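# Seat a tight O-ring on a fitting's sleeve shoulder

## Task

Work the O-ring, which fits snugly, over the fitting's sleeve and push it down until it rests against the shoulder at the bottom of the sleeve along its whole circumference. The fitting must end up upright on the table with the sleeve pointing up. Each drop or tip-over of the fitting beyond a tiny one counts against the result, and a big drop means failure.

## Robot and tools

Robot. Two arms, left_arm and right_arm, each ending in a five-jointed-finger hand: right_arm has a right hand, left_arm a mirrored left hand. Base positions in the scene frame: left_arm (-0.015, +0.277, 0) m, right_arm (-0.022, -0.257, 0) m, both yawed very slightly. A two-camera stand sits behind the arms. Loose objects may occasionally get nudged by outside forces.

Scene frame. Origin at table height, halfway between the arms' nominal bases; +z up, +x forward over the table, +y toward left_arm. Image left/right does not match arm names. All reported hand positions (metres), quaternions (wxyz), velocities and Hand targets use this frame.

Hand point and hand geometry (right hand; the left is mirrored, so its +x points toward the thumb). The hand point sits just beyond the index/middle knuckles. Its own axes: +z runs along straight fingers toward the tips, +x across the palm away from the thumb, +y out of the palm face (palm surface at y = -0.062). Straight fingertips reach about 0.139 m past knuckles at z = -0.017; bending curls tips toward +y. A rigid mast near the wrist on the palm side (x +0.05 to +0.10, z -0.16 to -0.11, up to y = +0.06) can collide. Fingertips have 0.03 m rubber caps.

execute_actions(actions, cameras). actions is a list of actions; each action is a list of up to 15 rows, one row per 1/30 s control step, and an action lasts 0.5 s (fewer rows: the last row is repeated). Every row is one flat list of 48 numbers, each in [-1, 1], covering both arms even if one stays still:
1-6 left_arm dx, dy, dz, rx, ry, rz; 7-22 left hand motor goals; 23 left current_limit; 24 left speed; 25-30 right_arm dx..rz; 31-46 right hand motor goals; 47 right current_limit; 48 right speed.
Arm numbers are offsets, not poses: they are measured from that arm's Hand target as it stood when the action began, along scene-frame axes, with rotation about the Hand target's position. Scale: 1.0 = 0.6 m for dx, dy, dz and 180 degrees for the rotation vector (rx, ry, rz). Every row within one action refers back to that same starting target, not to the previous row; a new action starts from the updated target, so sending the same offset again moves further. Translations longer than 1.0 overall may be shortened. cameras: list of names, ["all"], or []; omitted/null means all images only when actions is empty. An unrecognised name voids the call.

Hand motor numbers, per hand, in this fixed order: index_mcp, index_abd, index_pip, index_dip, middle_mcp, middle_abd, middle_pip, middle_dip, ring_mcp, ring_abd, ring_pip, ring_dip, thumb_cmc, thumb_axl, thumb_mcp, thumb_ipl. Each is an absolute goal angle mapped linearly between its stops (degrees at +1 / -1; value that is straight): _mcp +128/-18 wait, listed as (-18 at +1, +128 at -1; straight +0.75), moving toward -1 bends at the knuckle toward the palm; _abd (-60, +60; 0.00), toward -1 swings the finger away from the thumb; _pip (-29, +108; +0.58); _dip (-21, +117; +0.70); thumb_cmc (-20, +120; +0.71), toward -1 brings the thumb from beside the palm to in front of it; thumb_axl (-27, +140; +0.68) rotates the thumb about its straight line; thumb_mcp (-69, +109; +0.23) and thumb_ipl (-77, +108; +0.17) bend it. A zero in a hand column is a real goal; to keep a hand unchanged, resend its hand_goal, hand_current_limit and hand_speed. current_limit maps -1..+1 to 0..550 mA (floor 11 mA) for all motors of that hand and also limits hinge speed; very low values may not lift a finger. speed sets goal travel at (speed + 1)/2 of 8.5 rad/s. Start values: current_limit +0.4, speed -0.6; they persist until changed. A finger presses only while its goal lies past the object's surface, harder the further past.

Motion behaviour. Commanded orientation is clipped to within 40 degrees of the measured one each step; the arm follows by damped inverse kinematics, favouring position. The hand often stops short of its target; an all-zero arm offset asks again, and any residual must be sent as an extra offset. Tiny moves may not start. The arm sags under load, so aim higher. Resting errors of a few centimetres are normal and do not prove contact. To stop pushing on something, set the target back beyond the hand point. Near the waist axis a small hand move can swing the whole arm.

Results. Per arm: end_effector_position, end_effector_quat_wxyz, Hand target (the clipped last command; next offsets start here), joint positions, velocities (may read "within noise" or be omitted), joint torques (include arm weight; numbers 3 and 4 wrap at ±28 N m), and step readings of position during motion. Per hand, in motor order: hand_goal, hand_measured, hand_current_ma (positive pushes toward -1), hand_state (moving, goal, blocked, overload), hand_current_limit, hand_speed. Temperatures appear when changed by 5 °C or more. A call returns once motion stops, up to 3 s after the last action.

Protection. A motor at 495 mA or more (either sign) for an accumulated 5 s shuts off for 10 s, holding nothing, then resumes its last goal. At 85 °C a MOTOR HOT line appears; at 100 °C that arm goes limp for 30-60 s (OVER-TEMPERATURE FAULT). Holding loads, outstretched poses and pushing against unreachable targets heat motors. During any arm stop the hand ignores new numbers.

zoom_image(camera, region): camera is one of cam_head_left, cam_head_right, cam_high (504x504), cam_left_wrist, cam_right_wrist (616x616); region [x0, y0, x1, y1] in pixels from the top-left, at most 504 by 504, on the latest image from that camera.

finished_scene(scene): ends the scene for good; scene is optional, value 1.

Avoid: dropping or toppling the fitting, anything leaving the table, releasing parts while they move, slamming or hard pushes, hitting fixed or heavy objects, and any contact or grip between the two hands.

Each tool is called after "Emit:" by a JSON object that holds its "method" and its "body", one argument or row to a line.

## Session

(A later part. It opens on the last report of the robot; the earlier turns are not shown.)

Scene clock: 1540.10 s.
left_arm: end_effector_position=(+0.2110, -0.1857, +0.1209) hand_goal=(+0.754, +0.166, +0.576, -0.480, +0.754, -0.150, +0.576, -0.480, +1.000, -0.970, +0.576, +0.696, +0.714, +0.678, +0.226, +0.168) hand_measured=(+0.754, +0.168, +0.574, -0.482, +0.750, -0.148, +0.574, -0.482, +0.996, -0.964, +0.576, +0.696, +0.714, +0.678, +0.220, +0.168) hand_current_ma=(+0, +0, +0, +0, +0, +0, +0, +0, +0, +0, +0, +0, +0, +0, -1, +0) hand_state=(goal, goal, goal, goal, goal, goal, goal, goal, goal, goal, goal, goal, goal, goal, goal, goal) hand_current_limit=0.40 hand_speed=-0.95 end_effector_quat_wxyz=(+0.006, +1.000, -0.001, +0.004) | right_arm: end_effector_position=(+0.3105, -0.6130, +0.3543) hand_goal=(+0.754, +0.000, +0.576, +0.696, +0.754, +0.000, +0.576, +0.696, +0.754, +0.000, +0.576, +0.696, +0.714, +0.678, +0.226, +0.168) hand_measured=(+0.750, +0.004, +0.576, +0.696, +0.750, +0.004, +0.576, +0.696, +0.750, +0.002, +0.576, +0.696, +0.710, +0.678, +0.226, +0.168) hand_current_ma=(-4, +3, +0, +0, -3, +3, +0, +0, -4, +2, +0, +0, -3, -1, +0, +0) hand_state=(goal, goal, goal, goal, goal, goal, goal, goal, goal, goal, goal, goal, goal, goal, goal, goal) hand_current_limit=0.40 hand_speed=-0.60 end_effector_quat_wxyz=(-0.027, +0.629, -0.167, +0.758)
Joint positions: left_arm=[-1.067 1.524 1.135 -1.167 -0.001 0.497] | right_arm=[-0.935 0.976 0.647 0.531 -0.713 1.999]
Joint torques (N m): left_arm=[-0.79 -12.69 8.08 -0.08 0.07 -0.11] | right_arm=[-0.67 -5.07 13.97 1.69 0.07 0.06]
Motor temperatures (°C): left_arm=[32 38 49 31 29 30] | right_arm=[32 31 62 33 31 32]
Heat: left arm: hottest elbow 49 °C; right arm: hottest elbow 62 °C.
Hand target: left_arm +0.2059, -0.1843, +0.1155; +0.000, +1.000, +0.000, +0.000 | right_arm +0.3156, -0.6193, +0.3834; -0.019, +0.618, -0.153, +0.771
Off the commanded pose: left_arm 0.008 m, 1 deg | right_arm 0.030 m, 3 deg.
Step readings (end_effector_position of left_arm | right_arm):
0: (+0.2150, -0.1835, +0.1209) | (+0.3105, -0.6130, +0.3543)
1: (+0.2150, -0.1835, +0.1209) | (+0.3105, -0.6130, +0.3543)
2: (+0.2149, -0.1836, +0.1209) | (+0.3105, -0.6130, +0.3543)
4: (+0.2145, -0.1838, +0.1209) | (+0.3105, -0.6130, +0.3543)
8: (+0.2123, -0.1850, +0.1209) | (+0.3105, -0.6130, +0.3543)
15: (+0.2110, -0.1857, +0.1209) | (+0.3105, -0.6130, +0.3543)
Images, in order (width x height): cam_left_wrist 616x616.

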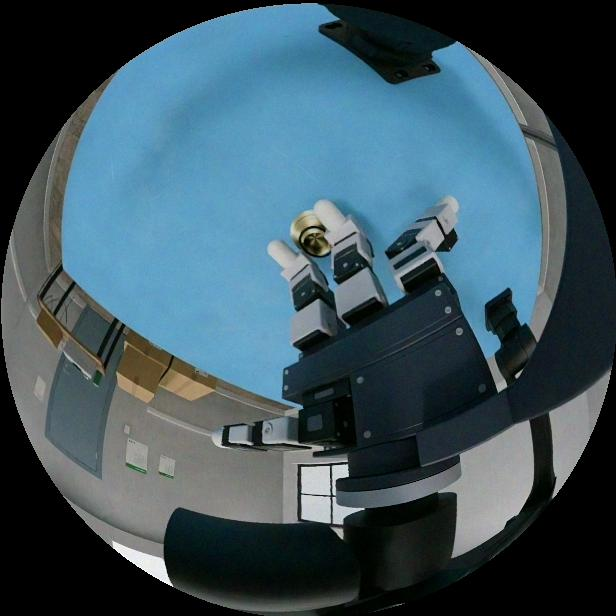

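Emit:
{"method": "execute_actions", "body": {
  "actions": [
    [[0,0,-0.012,0,0,0,0.754,0.165,0.576,-0.48,0.754,-0.15,0.576,-0.48,1.0,-0.97,0.576,0.696,0.714,0.678,0.226,0.168,0.4,-0.95,0,0,0,0,0,0,0.754,0,0.576,0.696,0.754,0,0.576,0.696,0.754,0,0.576,0.696,0.714,0.678,0.226,0.168,0.4,-0.6]]
  ],
  "cameras": ["cam_left_wrist"]
}}

Emit:
{"method": "zoom_image", "body": {
  "camera": "cam_left_wrist",
  "region": [270, 190, 370, 290]
}}

Scene clock: 1547.70 s.
left_arm: end_effector_position=(+0.2112, -0.1861, +0.1211) hand_goal=(+0.754, +0.166, +0.576, -0.480, +0.754, -0.150, +0.576, -0.480, +1.000, -0.970, +0.576, +0.696, +0.714, +0.678, +0.226, +0.168) hand_measured=(+0.754, +0.168, +0.574, -0.482, +0.750, -0.148, +0.574, -0.482, +0.996, -0.964, +0.576, +0.696, +0.714, +0.678, +0.220, +0.168) hand_current_ma=(+0, +0, +0, +0, +0, +0, +0, +0, +0, +0, +0, +0, +0, +0, -1, +0) hand_state=(goal, goal, goal, goal, goal, goal, goal, goal, goal, goal, goal, goal, goal, goal, goal, goal) hand_current_limit=0.40 hand_speed=-0.95 end_effector_quat_wxyz=(+0.007, +1.000, -0.001, +0.004) | right_arm: end_effector_position=(+0.3105, -0.6130, +0.3543) hand_goal=(+0.754, +0.000, +0.576, +0.696, +0.754, +0.000, +0.576, +0.696, +0.754, +0.000, +0.576, +0.696, +0.714, +0.678, +0.226, +0.168) hand_measured=(+0.750, +0.004, +0.576, +0.696, +0.750, +0.004, +0.576, +0.696, +0.750, +0.002, +0.576, +0.696, +0.710, +0.678, +0.226, +0.168) hand_current_ma=(-4, +3, +0, +0, -3, +3, +0, +0, -4, +2, +0, +0, -3, -1, +0, +0) hand_state=(goal, goal, goal, goal, goal, goal, goal, goal, goal, goal, goal, goal, goal, goal, goal, goal) hand_current_limit=0.40 hand_speed=-0.60 end_effector_quat_wxyz=(-0.027, +0.629, -0.167, +0.758)
Joint positions: left_arm=[-1.067 1.524 1.135 -1.165 -0.001 0.497] | right_arm=[-0.935 0.976 0.647 0.531 -0.713 1.999]
Joint torques (N m): left_arm=[-0.85 -11.93 7.19 0.54 0.07 -0.12] | right_arm=[-0.67 -5.01 13.97 1.69 0.07 0.05]
Motor temperatures (°C): left_arm=[32 38 49 31 29 30] | right_arm=[32 31 62 33 31 32]
Heat: left arm: hottest elbow 49 °C; right arm: hottest elbow 62 °C.
Hand target: left_arm +0.2059, -0.1843, +0.1083; +0.000, +1.000, -0.001, +0.000 | right_arm +0.3156, -0.6193, +0.3834; -0.019, +0.618, -0.153, +0.771
Off the commanded pose: left_arm 0.014 m, 1 deg | right_arm 0.030 m, 3 deg.
Step readings (end_effector_position of left_arm | right_arm):
0: (+0.2110, -0.1857, +0.1209) | (+0.3105, -0.6130, +0.3543)
1: (+0.2110, -0.1857, +0.1209) | (+0.3105, -0.6130, +0.3543)
2: (+0.2110, -0.1857, +0.1209) | (+0.3105, -0.6130, +0.3543)
4: (+0.2110, -0.1857, +0.1209) | (+0.3105, -0.6130, +0.3543)
8: (+0.2110, -0.1857, +0.1209) | (+0.3105, -0.6130, +0.3543)
15: (+0.2112, -0.1860, +0.1211) | (+0.3105, -0.6130, +0.3543)
Images, in order (width x height): cam_left_wrist 616x616.

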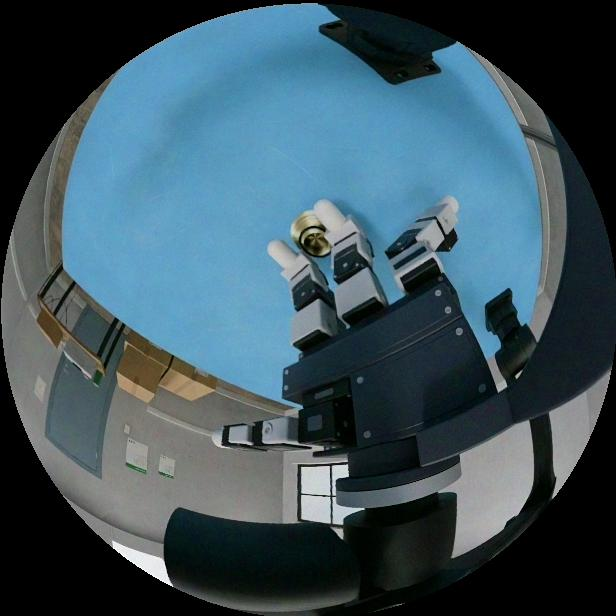

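Scaled by 5.040 from the camera's 616x616 image, which has a finer 880x880 frame.

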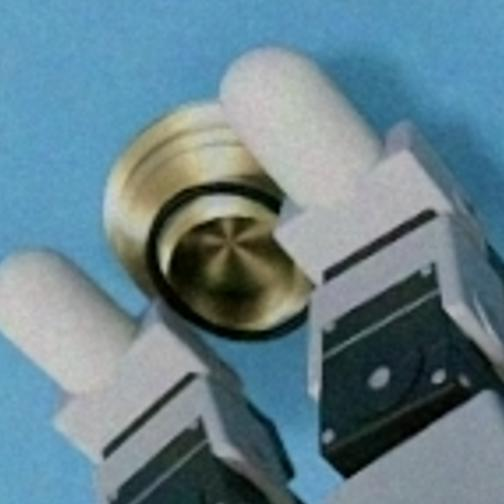

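Emit:
{"method": "execute_actions", "body": {
  "actions": [
    [[0,0,0,0,0,0,0.754,0.165,0.576,-0.48,0.754,-0.19,0.576,-0.48,1.0,-0.97,0.576,0.696,0.714,0.678,0.226,0.168,0.4,-0.95,0,0,0,0,0,0,0.754,0,0.576,0.696,0.754,0,0.576,0.696,0.754,0,0.576,0.696,0.714,0.678,0.226,0.168,0.4,-0.6]]
  ],
  "cameras": ["cam_left_wrist"]
}}

Emit:
{"method": "zoom_image", "body": {
  "camera": "cam_left_wrist",
  "region": [270, 190, 370, 290]
}}

Scene clock: 1553.57 s.
left_arm: end_effector_position=(+0.2112, -0.1861, +0.1211) hand_goal=(+0.754, +0.166, +0.576, -0.480, +0.754, -0.190, +0.576, -0.480, +1.000, -0.970, +0.576, +0.696, +0.714, +0.678, +0.226, +0.168) hand_measured=(+0.754, +0.168, +0.574, -0.482, +0.750, -0.186, +0.574, -0.482, +0.996, -0.964, +0.576, +0.696, +0.714, +0.678, +0.220, +0.168) hand_current_ma=(+0, +0, +0, +0, +0, +0, +0, +0, +0, +0, +0, +0, +0, +0, -1, +0) hand_state=(goal, goal, goal, goal, goal, goal, goal, goal, goal, goal, goal, goal, goal, goal, goal, goal) hand_current_limit=0.40 hand_speed=-0.95 end_effector_quat_wxyz=(+0.007, +1.000, -0.001, +0.004) | right_arm: end_effector_position=(+0.3105, -0.6130, +0.3543) hand_goal=(+0.754, +0.000, +0.576, +0.696, +0.754, +0.000, +0.576, +0.696, +0.754, +0.000, +0.576, +0.696, +0.714, +0.678, +0.226, +0.168) hand_measured=(+0.750, +0.004, +0.576, +0.696, +0.750, +0.004, +0.576, +0.696, +0.750, +0.002, +0.576, +0.696, +0.710, +0.678, +0.226, +0.168) hand_current_ma=(-4, +3, +0, +0, -3, +3, +0, +0, -4, +2, +0, +0, -3, -1, +0, +0) hand_state=(goal, goal, goal, goal, goal, goal, goal, goal, goal, goal, goal, goal, goal, goal, goal, goal) hand_current_limit=0.40 hand_speed=-0.60 end_effector_quat_wxyz=(-0.027, +0.629, -0.167, +0.758)
Joint positions: left_arm=[-1.067 1.524 1.135 -1.165 -0.001 0.497] | right_arm=[-0.935 0.976 0.647 0.531 -0.713 1.999]
Joint torques (N m): left_arm=[-0.79 -12.22 7.19 0.53 0.06 -0.09] | right_arm=[-0.67 -5.07 13.97 1.69 0.07 0.06]
Motor temperatures (°C): left_arm=[32 38 49 31 29 30] | right_arm=[32 31 62 33 31 32]
Heat: left arm: hottest elbow 49 °C; right arm: hottest elbow 62 °C.
Hand target: left_arm +0.2059, -0.1843, +0.1083; +0.000, +1.000, -0.001, +0.000 | right_arm +0.3156, -0.6193, +0.3834; -0.019, +0.618, -0.153, +0.771
Off the commanded pose: left_arm 0.014 m, 1 deg | right_arm 0.030 m, 3 deg.
Step readings (end_effector_position of left_arm | right_arm):
0: (+0.2112, -0.1861, +0.1211) | (+0.3105, -0.6130, +0.3543)
1: (+0.2112, -0.1861, +0.1211) | (+0.3105, -0.6130, +0.3543)
2: (+0.2112, -0.1861, +0.1211) | (+0.3105, -0.6130, +0.3543)
4: (+0.2112, -0.1861, +0.1211) | (+0.3105, -0.6130, +0.3543)
8: (+0.2112, -0.1861, +0.1211) | (+0.3105, -0.6130, +0.3543)
15: (+0.2112, -0.1861, +0.1211) | (+0.3105, -0.6130, +0.3543)
Images, in order (width x height): cam_left_wrist 616x616.

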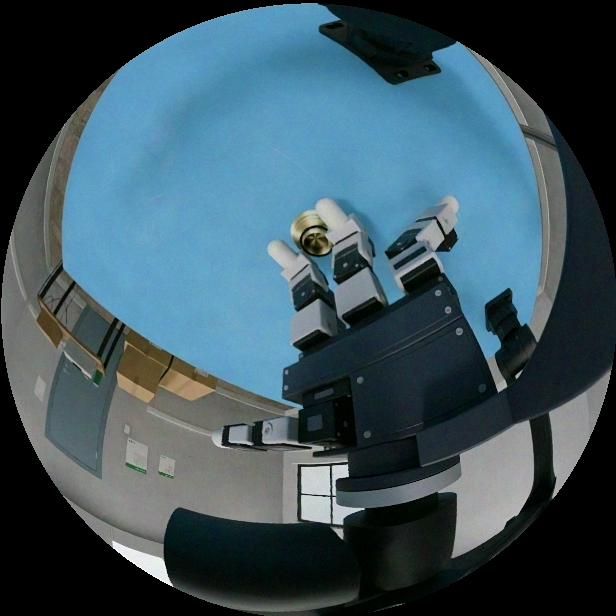

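Scaled by 5.040 from the camera's 616x616 image, which has a finer 880x880 frame.

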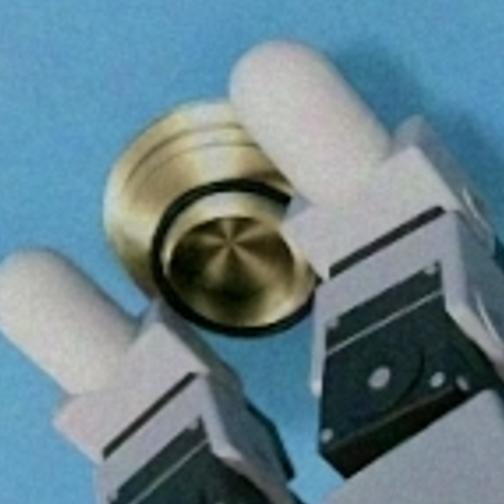

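Emit:
{"method": "execute_actions", "body": {
  "actions": [
    [[0,0,0,0,0,0,0.754,0.26,0.576,-0.48,0.754,-0.28,0.576,-0.48,1.0,-0.97,0.576,0.696,0.714,0.678,0.226,0.168,0.4,-0.95,0,0,0,0,0,0,0.754,0,0.576,0.696,0.754,0,0.576,0.696,0.754,0,0.576,0.696,0.714,0.678,0.226,0.168,0.4,-0.6]]
  ],
  "cameras": ["cam_left_wrist"]
}}

Emit:
{"method": "zoom_image", "body": {
  "camera": "cam_left_wrist",
  "region": [270, 190, 370, 290]
}}

Scene clock: 1559.23 s.
left_arm: end_effector_position=(+0.2112, -0.1861, +0.1211) hand_goal=(+0.754, +0.260, +0.576, -0.480, +0.754, -0.280, +0.576, -0.480, +1.000, -0.970, +0.576, +0.696, +0.714, +0.678, +0.226, +0.168) hand_measured=(+0.754, +0.254, +0.574, -0.482, +0.750, -0.276, +0.574, -0.482, +0.996, -0.964, +0.576, +0.696, +0.714, +0.678, +0.220, +0.168) hand_current_ma=(+0, +0, +0, +0, +0, +0, +0, +0, +0, +0, +0, +0, +0, +0, -1, +0) hand_state=(goal, goal, goal, goal, goal, goal, goal, goal, goal, goal, goal, goal, goal, goal, goal, goal) hand_current_limit=0.40 hand_speed=-0.95 end_effector_quat_wxyz=(+0.007, +1.000, -0.001, +0.004) | right_arm: end_effector_position=(+0.3105, -0.6130, +0.3543) hand_goal=(+0.754, +0.000, +0.576, +0.696, +0.754, +0.000, +0.576, +0.696, +0.754, +0.000, +0.576, +0.696, +0.714, +0.678, +0.226, +0.168) hand_measured=(+0.750, +0.004, +0.576, +0.696, +0.750, +0.004, +0.576, +0.696, +0.750, +0.002, +0.576, +0.696, +0.710, +0.678, +0.226, +0.168) hand_current_ma=(-4, +3, +0, +0, -3, +3, +0, +0, -4, +2, +0, +0, -3, -1, +0, +0) hand_state=(goal, goal, goal, goal, goal, goal, goal, goal, goal, goal, goal, goal, goal, goal, goal, goal) hand_current_limit=0.40 hand_speed=-0.60 end_effector_quat_wxyz=(-0.027, +0.629, -0.167, +0.758)
Joint positions: left_arm=[-1.067 1.524 1.135 -1.165 -0.001 0.497] | right_arm=[-0.935 0.976 0.647 0.531 -0.713 1.999]
Joint torques (N m): left_arm=[-0.85 -12.16 7.16 0.5 0.07 -0.11] | right_arm=[-0.67 -5.07 13.97 1.69 0.07 0.06]
Motor temperatures (°C): left_arm=[32 38 49 31 29 30] | right_arm=[32 31 62 33 31 32]
Heat: left arm: hottest elbow 49 °C; right arm: hottest elbow 62 °C.
Hand target: left_arm +0.2059, -0.1843, +0.1083; +0.000, +1.000, -0.001, +0.000 | right_arm +0.3156, -0.6193, +0.3834; -0.019, +0.618, -0.153, +0.771
Off the commanded pose: left_arm 0.014 m, 1 deg | right_arm 0.030 m, 3 deg.
Step readings (end_effector_position of left_arm | right_arm):
0: (+0.2112, -0.1861, +0.1211) | (+0.3105, -0.6130, +0.3543)
1: (+0.2112, -0.1861, +0.1211) | (+0.3105, -0.6130, +0.3543)
2: (+0.2112, -0.1861, +0.1211) | (+0.3105, -0.6130, +0.3543)
4: (+0.2112, -0.1861, +0.1211) | (+0.3105, -0.6130, +0.3543)
8: (+0.2112, -0.1861, +0.1211) | (+0.3105, -0.6130, +0.3543)
15: (+0.2112, -0.1861, +0.1211) | (+0.3105, -0.6130, +0.3543)
Images, in order (width x height): cam_left_wrist 616x616.

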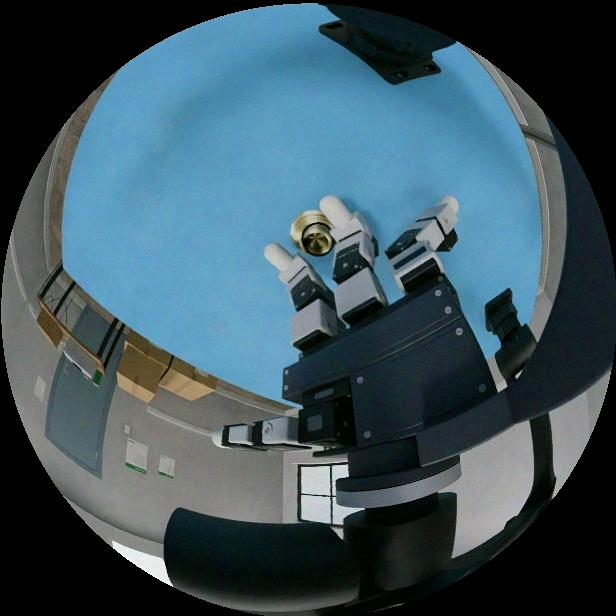

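Scaled by 5.040 from the camera's 616x616 image, which has a finer 880x880 frame.

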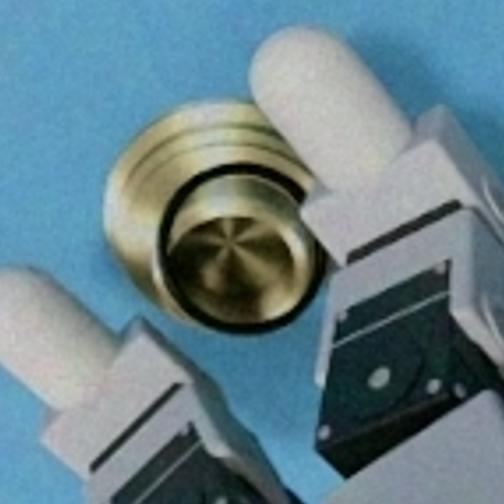

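Emit:
{"method": "execute_actions", "body": {
  "actions": [
    [[0,0,0.05,0,0,0,0.754,0.26,0.576,-0.48,0.754,-0.28,0.576,-0.48,1.0,-0.97,0.576,0.696,0.714,0.678,0.226,0.168,0.4,-0.8,0,0,0,0,0,0,0.754,0,0.576,0.696,0.754,0,0.576,0.696,0.754,0,0.576,0.696,0.714,0.678,0.226,0.168,0.4,-0.6]],
    [[0,0,0.07,0,0,0,0.754,0.26,0.576,-0.48,0.754,-0.28,0.576,-0.48,1.0,-0.97,0.576,0.696,0.714,0.678,0.226,0.168,0.4,-0.8,0,0,0,0,0,0,0.754,0,0.576,0.696,0.754,0,0.576,0.696,0.754,0,0.576,0.696,0.714,0.678,0.226,0.168,0.4,-0.6]]
  ],
  "cameras": ["cam_left_wrist","cam_high"]
}}

Emit:
{"method": "zoom_image", "body": {
  "camera": "cam_left_wrist",
  "region": [260, 150, 380, 270]
}}

Scene clock: 1574.30 s.
left_arm: end_effector_position=(+0.2017, -0.1685, +0.1606) hand_goal=(+0.754, +0.260, +0.576, -0.480, +0.754, -0.280, +0.576, -0.480, +1.000, -0.970, +0.576, +0.696, +0.714, +0.678, +0.226, +0.168) hand_measured=(+0.754, +0.256, +0.574, -0.482, +0.750, -0.276, +0.574, -0.482, +0.996, -0.964, +0.576, +0.696, +0.714, +0.678, +0.220, +0.168) hand_current_ma=(+0, +0, +0, +0, +0, +0, +0, +0, +0, +0, +0, +0, +0, +0, -1, +0) hand_state=(goal, goal, goal, goal, goal, goal, goal, goal, goal, goal, goal, goal, goal, goal, goal, goal) hand_current_limit=0.40 hand_speed=-0.80 end_effector_quat_wxyz=(-0.014, +1.000, -0.001, -0.007) | right_arm: end_effector_position=(+0.3105, -0.6130, +0.3543) hand_goal=(+0.754, +0.000, +0.576, +0.696, +0.754, +0.000, +0.576, +0.696, +0.754, +0.000, +0.576, +0.696, +0.714, +0.678, +0.226, +0.168) hand_measured=(+0.750, +0.004, +0.576, +0.696, +0.750, +0.004, +0.576, +0.696, +0.750, +0.002, +0.576, +0.696, +0.710, +0.678, +0.226, +0.168) hand_current_ma=(-4, +3, +0, +0, -3, +3, +0, +0, -4, +2, +0, +0, -3, -1, +0, +0) hand_state=(goal, goal, goal, goal, goal, goal, goal, goal, goal, goal, goal, goal, goal, goal, goal, goal) hand_current_limit=0.40 hand_speed=-0.60 end_effector_quat_wxyz=(-0.027, +0.629, -0.167, +0.758)
Joint positions: left_arm=[-1.067 1.466 1.192 -1.329 -0.001 0.497] | right_arm=[-0.935 0.976 0.647 0.531 -0.713 1.999]
Joint torques (N m): left_arm=[-0.85 -11.93 12.86 -0.62 0.12 -0.08] | right_arm=[-0.62 -5.07 13.97 1.7 0.07 0.05]
Motor temperatures (°C): left_arm=[32 38 48 31 29 30] | right_arm=[32 31 62 33 31 32]
Heat: left arm: hottest elbow 48 °C; right arm: hottest elbow 62 °C.
Hand target: left_arm +0.2058, -0.1842, +0.1802; +0.000, +1.000, -0.001, +0.000 | right_arm +0.3156, -0.6193, +0.3834; -0.019, +0.618, -0.153, +0.771
Off the commanded pose: left_arm 0.026 m, 2 deg | right_arm 0.030 m, 3 deg.
Step readings (end_effector_position of left_arm | right_arm):
0: (+0.2112, -0.1861, +0.1211) | (+0.3105, -0.6130, +0.3543)
1: (+0.2112, -0.1861, +0.1211) | (+0.3105, -0.6130, +0.3543)
2: (+0.2111, -0.1859, +0.1210) | (+0.3105, -0.6130, +0.3543)
4: (+0.2099, -0.1837, +0.1203) | (+0.3105, -0.6130, +0.3543)
8: (+0.2065, -0.1774, +0.1199) | (+0.3105, -0.6130, +0.3543)
15: (+0.2052, -0.1749, +0.1231) | (+0.3105, -0.6130, +0.3543)
16: (+0.2051, -0.1747, +0.1230) | (+0.3105, -0.6130, +0.3543)
17: (+0.2040, -0.1727, +0.1229) | (+0.3105, -0.6130, +0.3543)
19: (+0.2014, -0.1678, +0.1246) | (+0.3105, -0.6130, +0.3543)
23: (+0.1989, -0.1632, +0.1389) | (+0.3105, -0.6130, +0.3543)
30: (+0.2021, -0.1692, +0.1607) | (+0.3105, -0.6130, +0.3543)
Images, in order (width x height): cam_high 504x504, cam_left_wrist 616x616.

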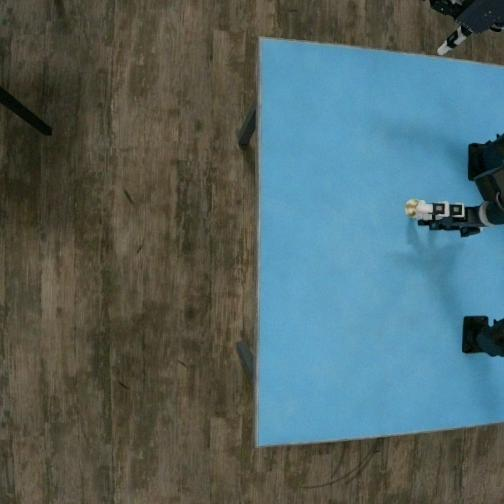

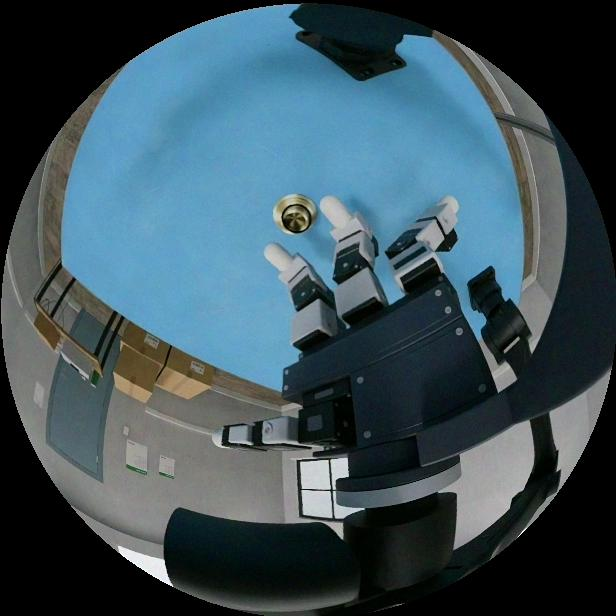

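Scaled by 4.200 from the camera's 616x616 image, which has a finer 880x880 frame.

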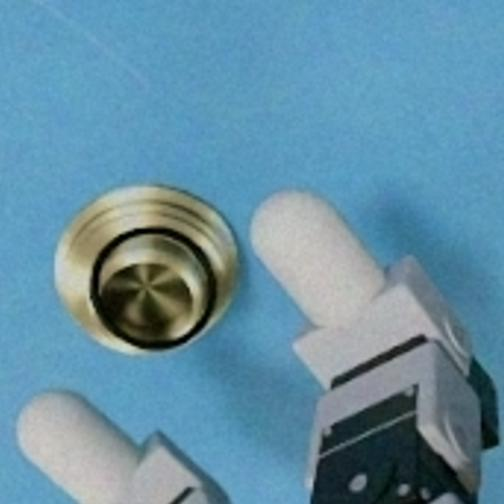

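Emit:
{"method": "zoom_image", "body": {
  "camera": "cam_left_wrist",
  "region": [268, 188, 322, 240]
}}

Scaled by 9.333 from the camera's 616x616 image, which has a finer 880x880 frame.

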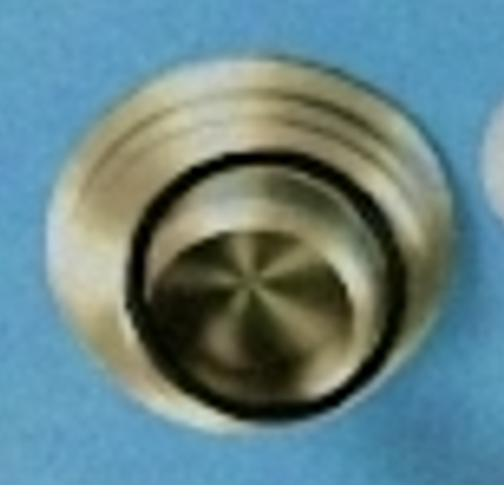

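Emit:
{"method": "execute_actions", "body": {
  "actions": [
    [[0.0063,-0.0045,-0.06,0,0,0,0.754,0.142,0.576,-0.48,0.754,-0.142,0.576,-0.48,1.0,-0.97,0.576,0.696,0.714,0.678,0.226,0.168,0.4,-0.8,0,0,0,0,0,0,0.754,0,0.576,0.696,0.754,0,0.576,0.696,0.754,0,0.576,0.696,0.714,0.678,0.226,0.168,0.4,-0.6]],
    [[0,0,-0.03,0,0,0,0.754,0.142,0.576,-0.48,0.754,-0.142,0.576,-0.48,1.0,-0.97,0.576,0.696,0.714,0.678,0.226,0.168,0.4,-0.8,0,0,0,0,0,0,0.754,0,0.576,0.696,0.754,0,0.576,0.696,0.754,0,0.576,0.696,0.714,0.678,0.226,0.168,0.4,-0.6]]
  ],
  "cameras": ["cam_left_wrist"]
}}

Emit:
{"method": "zoom_image", "body": {
  "camera": "cam_left_wrist",
  "region": [270, 190, 370, 290]
}}

Scene clock: 1617.60 s.
left_arm: end_effector_position=(+0.2123, -0.1882, +0.1421) hand_goal=(+0.754, +0.142, +0.576, -0.480, +0.754, -0.142, +0.576, -0.480, +1.000, -0.970, +0.576, +0.696, +0.714, +0.678, +0.226, +0.168) hand_measured=(+0.754, +0.144, +0.574, -0.482, +0.752, -0.144, +0.574, -0.482, +0.996, -0.964, +0.576, +0.696, +0.714, +0.678, +0.220, +0.168) hand_current_ma=(+0, +0, +0, +0, +0, +0, +0, +0, +0, +0, +0, +0, +0, +0, -1, +0) hand_state=(goal, goal, goal, goal, goal, goal, goal, goal, goal, goal, goal, goal, goal, goal, goal, goal) hand_current_limit=0.40 hand_speed=-0.80 end_effector_quat_wxyz=(+0.010, +1.000, -0.001, +0.006) | right_arm: end_effector_position=(+0.3105, -0.6130, +0.3543) hand_goal=(+0.754, +0.000, +0.576, +0.696, +0.754, +0.000, +0.576, +0.696, +0.754, +0.000, +0.576, +0.696, +0.714, +0.678, +0.226, +0.168) hand_measured=(+0.750, +0.004, +0.576, +0.696, +0.750, +0.004, +0.576, +0.696, +0.750, +0.002, +0.576, +0.696, +0.710, +0.678, +0.226, +0.168) hand_current_ma=(-4, +3, +0, +0, -3, +3, +0, +0, -4, +2, +0, +0, -3, -1, +0, +0) hand_state=(goal, goal, goal, goal, goal, goal, goal, goal, goal, goal, goal, goal, goal, goal, goal, goal) hand_current_limit=0.40 hand_speed=-0.60 end_effector_quat_wxyz=(-0.027, +0.629, -0.167, +0.758)
Joint positions: left_arm=[-1.067 1.507 1.174 -1.215 -0.001 0.497] | right_arm=[-0.935 0.976 0.647 0.531 -0.713 1.999]
Joint torques (N m): left_arm=[-0.44 -11.34 7.58 0.59 0.08 -0.03] | right_arm=[-0.67 -5.01 13.96 1.69 0.07 0.06]
Motor temperatures (°C): left_arm=[32 37 52 31 29 30] | right_arm=[31 31 62 33 31 32]
Heat: left arm: hottest elbow 52 °C; right arm: hottest elbow 62 °C.
Hand target: left_arm +0.2096, -0.1870, +0.1262; +0.000, +1.000, -0.001, +0.000 | right_arm +0.3156, -0.6193, +0.3834; -0.019, +0.618, -0.153, +0.771
Off the commanded pose: left_arm 0.016 m, 1 deg | right_arm 0.030 m, 3 deg.
Step readings (end_effector_position of left_arm | right_arm):
0: (+0.2017, -0.1684, +0.1606) | (+0.3105, -0.6130, +0.3543)
1: (+0.2017, -0.1684, +0.1606) | (+0.3105, -0.6130, +0.3543)
2: (+0.2018, -0.1687, +0.1607) | (+0.3105, -0.6130, +0.3543)
4: (+0.2035, -0.1718, +0.1612) | (+0.3105, -0.6130, +0.3543)
8: (+0.2080, -0.1802, +0.1594) | (+0.3105, -0.6130, +0.3543)
15: (+0.2097, -0.1833, +0.1534) | (+0.3105, -0.6130, +0.3543)
16: (+0.2098, -0.1835, +0.1535) | (+0.3105, -0.6130, +0.3543)
17: (+0.2103, -0.1843, +0.1538) | (+0.3105, -0.6130, +0.3543)
19: (+0.2117, -0.1870, +0.1543) | (+0.3105, -0.6130, +0.3543)
23: (+0.2125, -0.1885, +0.1496) | (+0.3105, -0.6130, +0.3543)
30: (+0.2121, -0.1878, +0.1422) | (+0.3105, -0.6130, +0.3543)
Images, in order (width x height): cam_left_wrist 616x616.

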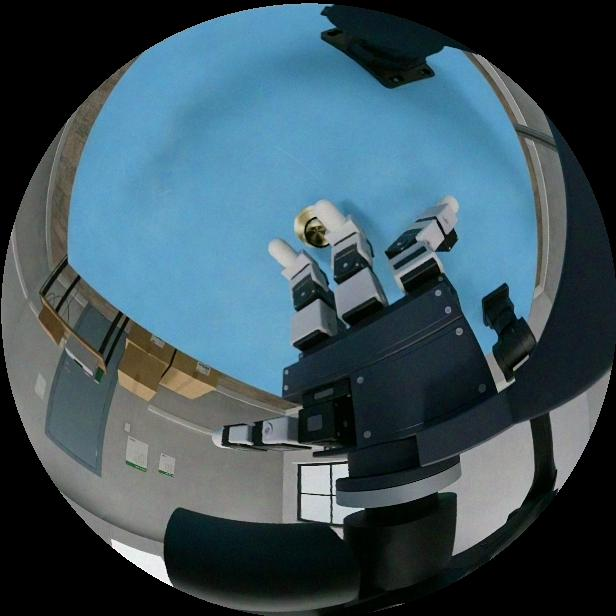

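Scaled by 5.040 from the camera's 616x616 image, which has a finer 880x880 frame.

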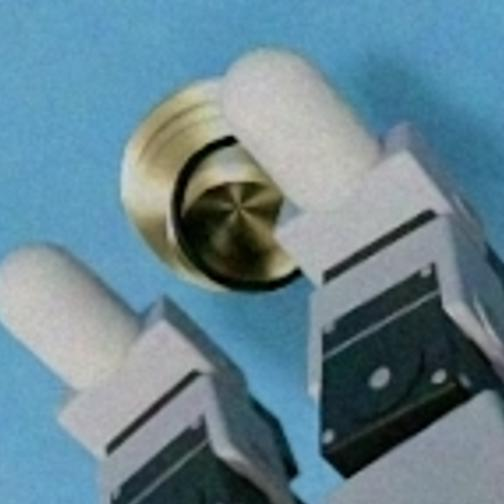

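Emit:
{"method": "execute_actions", "body": {
  "actions": [
    [[0.003,0,-0.024,0,0,0,0.754,0.16,0.576,-0.48,0.754,-0.16,0.576,-0.48,1.0,-0.97,0.576,0.696,0.714,0.678,0.226,0.168,0.4,-0.8,0,0,0,0,0,0,0.754,0,0.576,0.696,0.754,0,0.576,0.696,0.754,0,0.576,0.696,0.714,0.678,0.226,0.168,0.4,-0.6]]
  ],
  "cameras": ["cam_left_wrist"]
}}

Emit:
{"method": "zoom_image", "body": {
  "camera": "cam_left_wrist",
  "region": [270, 190, 370, 290]
}}

Scene clock: 1630.93 s.
left_arm: end_effector_position=(+0.2129, -0.1893, +0.1275) hand_goal=(+0.754, +0.160, +0.576, -0.480, +0.754, -0.160, +0.576, -0.480, +1.000, -0.970, +0.576, +0.696, +0.714, +0.678, +0.226, +0.168) hand_measured=(+0.754, +0.156, +0.574, -0.482, +0.752, -0.156, +0.574, -0.482, +0.996, -0.964, +0.576, +0.696, +0.714, +0.678, +0.220, +0.168) hand_current_ma=(+0, +0, +0, +0, +0, +0, +0, +0, +0, +0, +0, +0, +0, +0, -1, +0) hand_state=(goal, goal, goal, goal, goal, goal, goal, goal, goal, goal, goal, goal, goal, goal, goal, goal) hand_current_limit=0.40 hand_speed=-0.80 end_effector_quat_wxyz=(+0.009, +1.000, -0.001, +0.005) | right_arm: end_effector_position=(+0.3105, -0.6130, +0.3543) hand_goal=(+0.754, +0.000, +0.576, +0.696, +0.754, +0.000, +0.576, +0.696, +0.754, +0.000, +0.576, +0.696, +0.714, +0.678, +0.226, +0.168) hand_measured=(+0.750, +0.004, +0.576, +0.696, +0.750, +0.004, +0.576, +0.696, +0.750, +0.002, +0.576, +0.696, +0.710, +0.678, +0.226, +0.168) hand_current_ma=(-4, +3, +0, +0, -3, +3, +0, +0, -4, +2, +0, +0, -3, -1, +0, +0) hand_state=(goal, goal, goal, goal, goal, goal, goal, goal, goal, goal, goal, goal, goal, goal, goal, goal) hand_current_limit=0.40 hand_speed=-0.60 end_effector_quat_wxyz=(-0.027, +0.629, -0.167, +0.758)
Joint positions: left_arm=[-1.067 1.524 1.152 -1.177 -0.001 0.497] | right_arm=[-0.935 0.976 0.647 0.531 -0.713 1.999]
Joint torques (N m): left_arm=[0.09 -11.28 7.54 0.61 0.07 -0.02] | right_arm=[-0.62 -5.01 13.97 1.69 0.07 0.06]
Motor temperatures (°C): left_arm=[32 37 51 31 29 30] | right_arm=[31 31 62 33 31 32]
Heat: left arm: hottest elbow 51 °C; right arm: hottest elbow 62 °C.
Hand target: left_arm +0.2114, -0.1870, +0.1119; +0.000, +1.000, -0.001, +0.000 | right_arm +0.3156, -0.6193, +0.3834; -0.019, +0.618, -0.153, +0.771
Off the commanded pose: left_arm 0.016 m, 1 deg | right_arm 0.030 m, 3 deg.
Step readings (end_effector_position of left_arm | right_arm):
0: (+0.2123, -0.1882, +0.1421) | (+0.3105, -0.6130, +0.3543)
1: (+0.2123, -0.1882, +0.1421) | (+0.3105, -0.6130, +0.3543)
2: (+0.2125, -0.1884, +0.1418) | (+0.3105, -0.6130, +0.3543)
4: (+0.2130, -0.1894, +0.1406) | (+0.3105, -0.6130, +0.3543)
8: (+0.2128, -0.1890, +0.1336) | (+0.3105, -0.6130, +0.3543)
15: (+0.2127, -0.1889, +0.1274) | (+0.3105, -0.6130, +0.3543)
Images, in order (width x height): cam_left_wrist 616x616.

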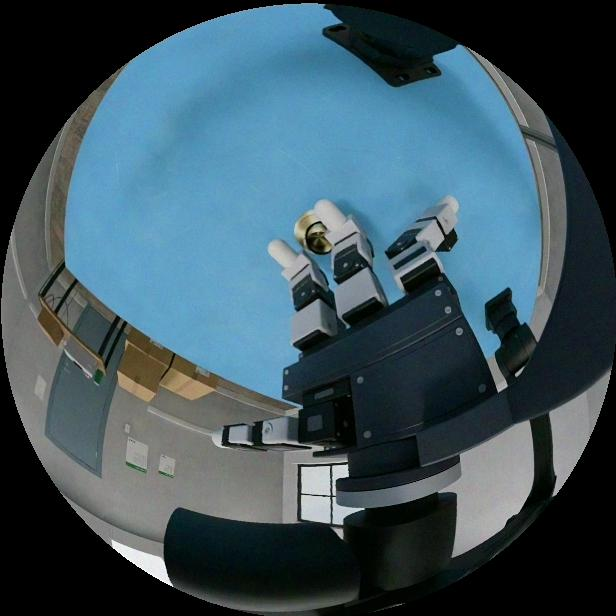

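Scaled by 5.040 from the camera's 616x616 image, which has a finer 880x880 frame.

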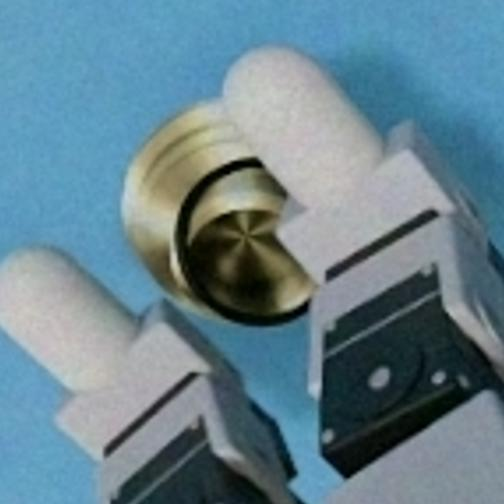

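Emit:
{"method": "execute_actions", "body": {
  "actions": [
    [[0.0015,0.001,-0.014,0,0,0,0.754,0.148,0.576,-0.48,0.754,-0.148,0.576,-0.48,1.0,-0.97,0.576,0.696,0.714,0.678,0.226,0.168,0.4,-0.8,0,0,0,0,0,0,0.754,0,0.576,0.696,0.754,0,0.576,0.696,0.754,0,0.576,0.696,0.714,0.678,0.226,0.168,0.4,-0.6]]
  ],
  "cameras": ["cam_left_wrist"]
}}

Emit:
{"method": "zoom_image", "body": {
  "camera": "cam_left_wrist",
  "region": [270, 190, 370, 290]
}}

Scene clock: 1641.73 s.
left_arm: end_effector_position=(+0.2132, -0.1897, +0.1205) hand_goal=(+0.754, +0.148, +0.576, -0.480, +0.754, -0.148, +0.576, -0.480, +1.000, -0.970, +0.576, +0.696, +0.714, +0.678, +0.226, +0.168) hand_measured=(+0.754, +0.150, +0.574, -0.482, +0.752, -0.150, +0.574, -0.482, +0.996, -0.964, +0.576, +0.696, +0.714, +0.678, +0.220, +0.168) hand_current_ma=(+0, +0, +0, +0, +0, +0, +0, +0, +0, +0, +0, +0, +0, +0, -1, +0) hand_state=(goal, goal, goal, goal, goal, goal, goal, goal, goal, goal, goal, goal, goal, goal, goal, goal) hand_current_limit=0.40 hand_speed=-0.80 end_effector_quat_wxyz=(+0.011, +1.000, -0.001, +0.006) | right_arm: end_effector_position=(+0.3105, -0.6130, +0.3543) hand_goal=(+0.754, +0.000, +0.576, +0.696, +0.754, +0.000, +0.576, +0.696, +0.754, +0.000, +0.576, +0.696, +0.714, +0.678, +0.226, +0.168) hand_measured=(+0.750, +0.004, +0.576, +0.696, +0.750, +0.004, +0.576, +0.696, +0.750, +0.002, +0.576, +0.696, +0.710, +0.678, +0.226, +0.168) hand_current_ma=(-4, +3, +0, +0, -3, +3, +0, +0, -4, +2, +0, +0, -3, -1, +0, +0) hand_state=(goal, goal, goal, goal, goal, goal, goal, goal, goal, goal, goal, goal, goal, goal, goal, goal) hand_current_limit=0.40 hand_speed=-0.60 end_effector_quat_wxyz=(-0.027, +0.629, -0.167, +0.758)
Joint positions: left_arm=[-1.067 1.531 1.139 -1.155 -0.001 0.497] | right_arm=[-0.935 0.976 0.647 0.531 -0.713 1.999]
Joint torques (N m): left_arm=[-0.03 -11.34 7.27 0.53 0.05 0.05] | right_arm=[-0.67 -5.07 13.97 1.69 0.07 0.06]
Motor temperatures (°C): left_arm=[32 37 51 31 29 30] | right_arm=[31 31 62 33 31 32]
Heat: left arm: hottest elbow 51 °C; right arm: hottest elbow 62 °C.
Hand target: left_arm +0.2123, -0.1863, +0.1034; +0.000, +1.000, -0.001, +0.000 | right_arm +0.3156, -0.6193, +0.3834; -0.019, +0.618, -0.153, +0.771
Off the commanded pose: left_arm 0.017 m, 1 deg | right_arm 0.030 m, 3 deg.
Step readings (end_effector_position of left_arm | right_arm):
0: (+0.2129, -0.1893, +0.1275) | (+0.3105, -0.6130, +0.3543)
1: (+0.2129, -0.1893, +0.1275) | (+0.3105, -0.6130, +0.3543)
2: (+0.2130, -0.1895, +0.1275) | (+0.3105, -0.6130, +0.3543)
4: (+0.2134, -0.1902, +0.1270) | (+0.3105, -0.6130, +0.3543)
8: (+0.2132, -0.1898, +0.1236) | (+0.3105, -0.6130, +0.3543)
15: (+0.2131, -0.1896, +0.1205) | (+0.3105, -0.6130, +0.3543)
Images, in order (width x height): cam_left_wrist 616x616.

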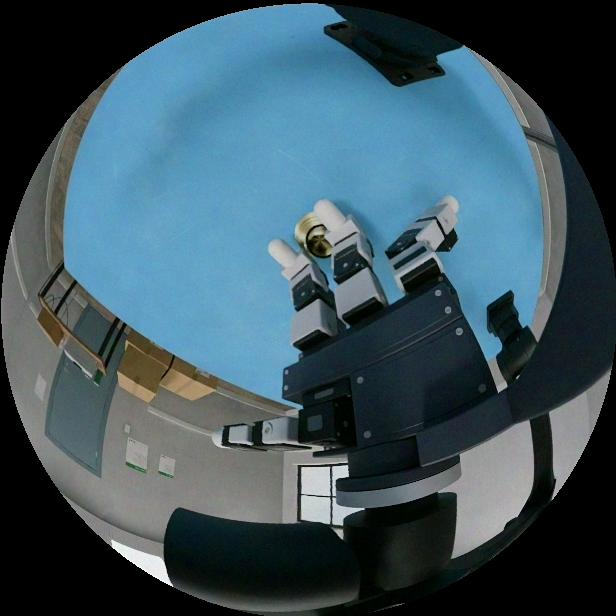

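Scaled by 5.040 from the camera's 616x616 image, which has a finer 880x880 frame.

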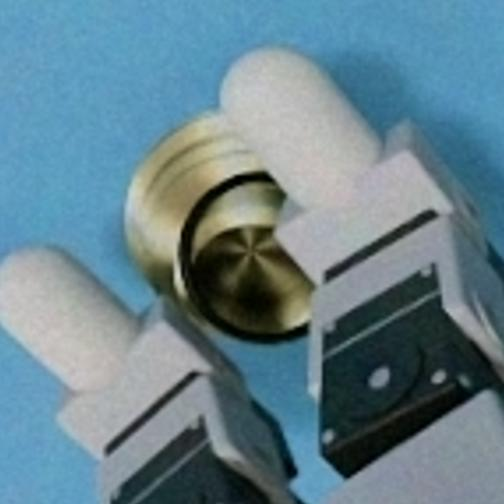

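Emit:
{"method": "execute_actions", "body": {
  "actions": [
    [[0,0.0,-0.016,0,0,0,0.754,0.148,0.576,-0.48,0.754,-0.148,0.576,-0.48,1.0,-0.97,0.576,0.696,0.714,0.678,0.226,0.168,0.4,-0.8,0,0,0,0,0,0,0.754,0,0.576,0.696,0.754,0,0.576,0.696,0.754,0,0.576,0.696,0.714,0.678,0.226,0.168,0.4,-0.6]]
  ],
  "cameras": ["cam_left_wrist"]
}}

Emit:
{"method": "zoom_image", "body": {
  "camera": "cam_left_wrist",
  "region": [270, 190, 370, 290]
}}

Scene clock: 1646.80 s.
left_arm: end_effector_position=(+0.2135, -0.1907, +0.1150) hand_goal=(+0.754, +0.148, +0.576, -0.480, +0.754, -0.148, +0.576, -0.480, +1.000, -0.970, +0.576, +0.696, +0.714, +0.678, +0.226, +0.168) hand_measured=(+0.754, +0.158, +0.574, -0.482, +0.752, -0.158, +0.574, -0.482, +0.996, -0.964, +0.576, +0.696, +0.714, +0.678, +0.220, +0.168) hand_current_ma=(+0, +1, +0, +0, +0, -1, +0, +0, +0, +0, +0, +0, +0, +0, -1, +0) hand_state=(goal, goal, goal, goal, goal, goal, goal, goal, goal, goal, goal, goal, goal, goal, goal, goal) hand_current_limit=0.40 hand_speed=-0.80 end_effector_quat_wxyz=(+0.014, +1.000, -0.001, +0.007) | right_arm: end_effector_position=(+0.3105, -0.6130, +0.3543) hand_goal=(+0.754, +0.000, +0.576, +0.696, +0.754, +0.000, +0.576, +0.696, +0.754, +0.000, +0.576, +0.696, +0.714, +0.678, +0.226, +0.168) hand_measured=(+0.750, +0.004, +0.576, +0.696, +0.750, +0.004, +0.576, +0.696, +0.750, +0.002, +0.576, +0.696, +0.710, +0.678, +0.226, +0.168) hand_current_ma=(-4, +3, +0, +0, -3, +3, +0, +0, -4, +2, +0, +0, -3, -1, +0, +0) hand_state=(goal, goal, goal, goal, goal, goal, goal, goal, goal, goal, goal, goal, goal, goal, goal, goal) hand_current_limit=0.40 hand_speed=-0.60 end_effector_quat_wxyz=(-0.027, +0.629, -0.167, +0.758)
Joint positions: left_arm=[-1.067 1.536 1.127 -1.131 0 0.497] | right_arm=[-0.935 0.976 0.647 0.531 -0.713 1.999]
Joint torques (N m): left_arm=[0.38 -11.34 7.04 0.65 0.04 0.04] | right_arm=[-0.67 -5.07 13.97 1.7 0.07 0.06]
Motor temperatures (°C): left_arm=[32 37 50 31 29 30] | right_arm=[31 31 62 33 31 32]
Heat: left arm: hottest elbow 50 °C; right arm: hottest elbow 62 °C.
Hand target: left_arm +0.2124, -0.1864, +0.0938; +0.000, +1.000, -0.001, +0.000 | right_arm +0.3156, -0.6193, +0.3834; -0.019, +0.618, -0.153, +0.771
Off the commanded pose: left_arm 0.022 m, 2 deg | right_arm 0.030 m, 3 deg.
Step readings (end_effector_position of left_arm | right_arm):
0: (+0.2132, -0.1897, +0.1205) | (+0.3105, -0.6130, +0.3543)
1: (+0.2132, -0.1898, +0.1205) | (+0.3105, -0.6130, +0.3543)
2: (+0.2133, -0.1899, +0.1204) | (+0.3105, -0.6130, +0.3543)
4: (+0.2136, -0.1906, +0.1194) | (+0.3105, -0.6130, +0.3543)
8: (+0.2134, -0.1905, +0.1160) | (+0.3105, -0.6130, +0.3543)
15: (+0.2135, -0.1906, +0.1149) | (+0.3105, -0.6130, +0.3543)
Images, in order (width x height): cam_left_wrist 616x616.

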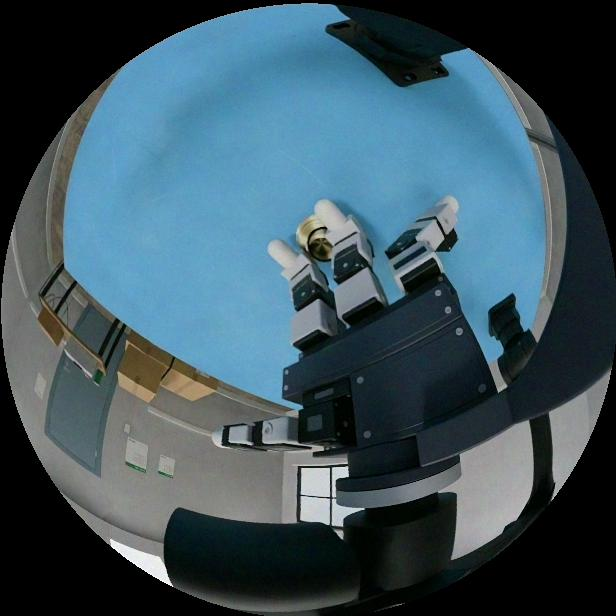

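Scaled by 5.040 from the camera's 616x616 image, which has a finer 880x880 frame.

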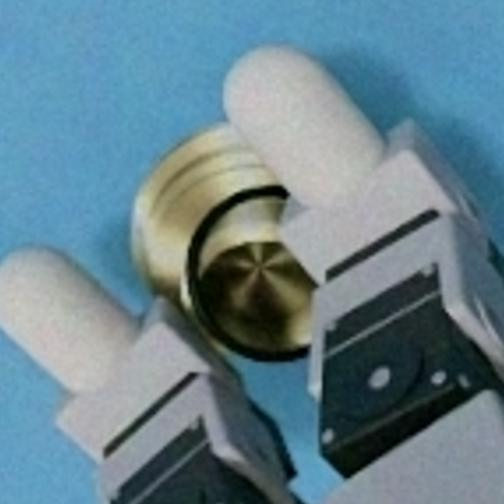

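Emit:
{"method": "execute_actions", "body": {
  "actions": [
    [[0,0,0,0,0,0,0.754,0.25,0.576,-0.48,0.754,-0.25,0.576,-0.48,1.0,-0.97,0.576,0.696,0.714,0.678,0.226,0.168,0.4,-0.6,0,0,0,0,0,0,0.754,0,0.576,0.696,0.754,0,0.576,0.696,0.754,0,0.576,0.696,0.714,0.678,0.226,0.168,0.4,-0.6]],
    [[0,0,0.06,0,0,0,0.754,0.25,0.576,-0.48,0.754,-0.25,0.576,-0.48,1.0,-0.97,0.576,0.696,0.714,0.678,0.226,0.168,0.4,-0.6,0,0,0,0,0,0,0.754,0,0.576,0.696,0.754,0,0.576,0.696,0.754,0,0.576,0.696,0.714,0.678,0.226,0.168,0.4,-0.6]],
    [[0,0,0.06,0,0,0,0.754,0.25,0.576,-0.48,0.754,-0.25,0.576,-0.48,1.0,-0.97,0.576,0.696,0.714,0.678,0.226,0.168,0.4,-0.6,0,0,0,0,0,0,0.754,0,0.576,0.696,0.754,0,0.576,0.696,0.754,0,0.576,0.696,0.714,0.678,0.226,0.168,0.4,-0.6]]
  ],
  "cameras": ["cam_left_wrist"]
}}

Emit:
{"method": "zoom_image", "body": {
  "camera": "cam_left_wrist",
  "region": [265, 180, 335, 250]
}}

Scene clock: 1661.73 s.
left_arm: end_effector_position=(+0.2039, -0.1722, +0.1452) hand_goal=(+0.754, +0.250, +0.576, -0.480, +0.754, -0.250, +0.576, -0.480, +1.000, -0.970, +0.576, +0.696, +0.714, +0.678, +0.226, +0.168) hand_measured=(+0.752, +0.252, +0.574, -0.482, +0.752, -0.246, +0.574, -0.482, +0.996, -0.964, +0.576, +0.696, +0.714, +0.678, +0.220, +0.168) hand_current_ma=(+0, +0, +0, +0, +0, +0, +0, +0, +0, +0, +0, +0, +0, +0, -1, +0) hand_state=(goal, goal, goal, goal, goal, goal, goal, goal, goal, goal, goal, goal, goal, goal, goal, goal) hand_current_limit=0.40 hand_speed=-0.60 end_effector_quat_wxyz=(-0.016, +1.000, -0.001, -0.008) | right_arm: end_effector_position=(+0.3105, -0.6130, +0.3543) hand_goal=(+0.754, +0.000, +0.576, +0.696, +0.754, +0.000, +0.576, +0.696, +0.754, +0.000, +0.576, +0.696, +0.714, +0.678, +0.226, +0.168) hand_measured=(+0.750, +0.004, +0.576, +0.696, +0.750, +0.004, +0.576, +0.696, +0.750, +0.002, +0.576, +0.696, +0.710, +0.678, +0.226, +0.168) hand_current_ma=(-4, +3, +0, +0, -3, +3, +0, +0, -4, +2, +0, +0, -3, -1, +0, +0) hand_state=(goal, goal, goal, goal, goal, goal, goal, goal, goal, goal, goal, goal, goal, goal, goal, goal) hand_current_limit=0.40 hand_speed=-0.60 end_effector_quat_wxyz=(-0.027, +0.629, -0.167, +0.758)
Joint positions: left_arm=[-1.067 1.49 1.177 -1.292 -0.001 0.497] | right_arm=[-0.935 0.976 0.647 0.531 -0.713 1.999]
Joint torques (N m): left_arm=[0.09 -12.4 12.78 -0.58 0.1 0.04] | right_arm=[-0.62 -5.07 13.97 1.7 0.07 0.06]
Motor temperatures (°C): left_arm=[32 36 49 31 29 30] | right_arm=[31 31 62 33 31 32]
Heat: left arm: hottest elbow 49 °C; right arm: hottest elbow 62 °C.
Hand target: left_arm +0.2123, -0.1864, +0.1658; +0.000, +1.000, -0.001, +0.000 | right_arm +0.3156, -0.6193, +0.3834; -0.019, +0.618, -0.153, +0.771
Off the commanded pose: left_arm 0.026 m, 2 deg | right_arm 0.030 m, 3 deg.
Step readings (end_effector_position of left_arm | right_arm):
0: (+0.2135, -0.1907, +0.1150) | (+0.3105, -0.6130, +0.3543)
1: (+0.2135, -0.1907, +0.1150) | (+0.3105, -0.6130, +0.3543)
2: (+0.2136, -0.1909, +0.1149) | (+0.3105, -0.6130, +0.3543)
4: (+0.2137, -0.1910, +0.1142) | (+0.3105, -0.6130, +0.3543)
8: (+0.2137, -0.1910, +0.1127) | (+0.3105, -0.6130, +0.3543)
15: (+0.2137, -0.1910, +0.1125) | (+0.3105, -0.6130, +0.3543)
16: (+0.2137, -0.1910, +0.1125) | (+0.3105, -0.6130, +0.3543)
17: (+0.2136, -0.1908, +0.1124) | (+0.3105, -0.6130, +0.3543)
19: (+0.2119, -0.1876, +0.1110) | (+0.3105, -0.6130, +0.3543)
23: (+0.2086, -0.1802, +0.1095) | (+0.3105, -0.6130, +0.3543)
30: (+0.2069, -0.1769, +0.1123) | (+0.3105, -0.6130, +0.3543)
31: (+0.2068, -0.1766, +0.1124) | (+0.3105, -0.6130, +0.3543)
32: (+0.2059, -0.1750, +0.1126) | (+0.3105, -0.6130, +0.3543)
34: (+0.2039, -0.1715, +0.1149) | (+0.3105, -0.6130, +0.3543)
38: (+0.2015, -0.1677, +0.1276) | (+0.3105, -0.6130, +0.3543)
45: (+0.2042, -0.1728, +0.1453) | (+0.3105, -0.6130, +0.3543)
Images, in order (width x height): cam_left_wrist 616x616.

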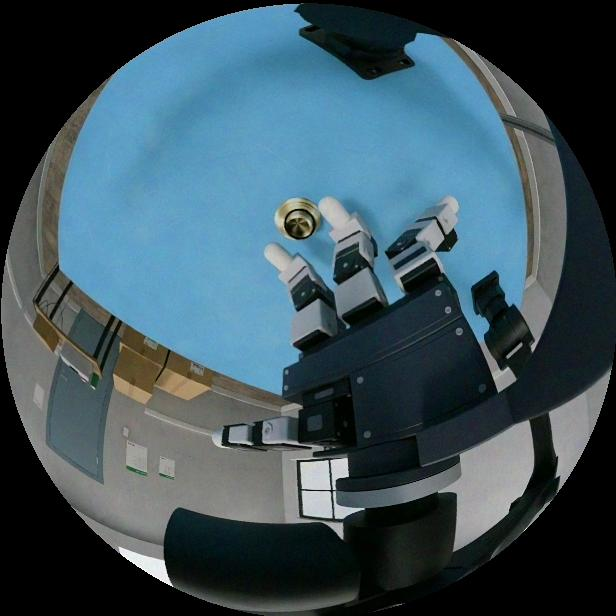

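Scaled by 7.200 from the camera's 616x616 image, which has a finer 880x880 frame.

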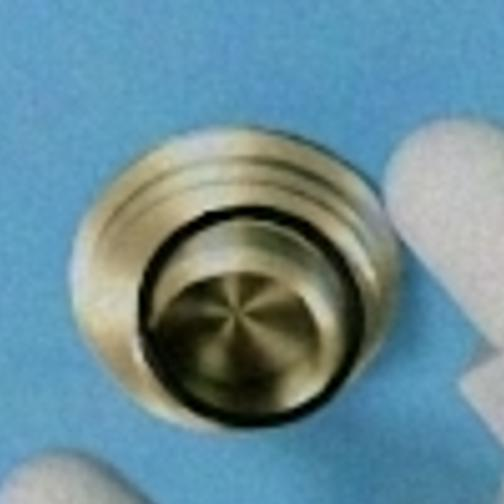

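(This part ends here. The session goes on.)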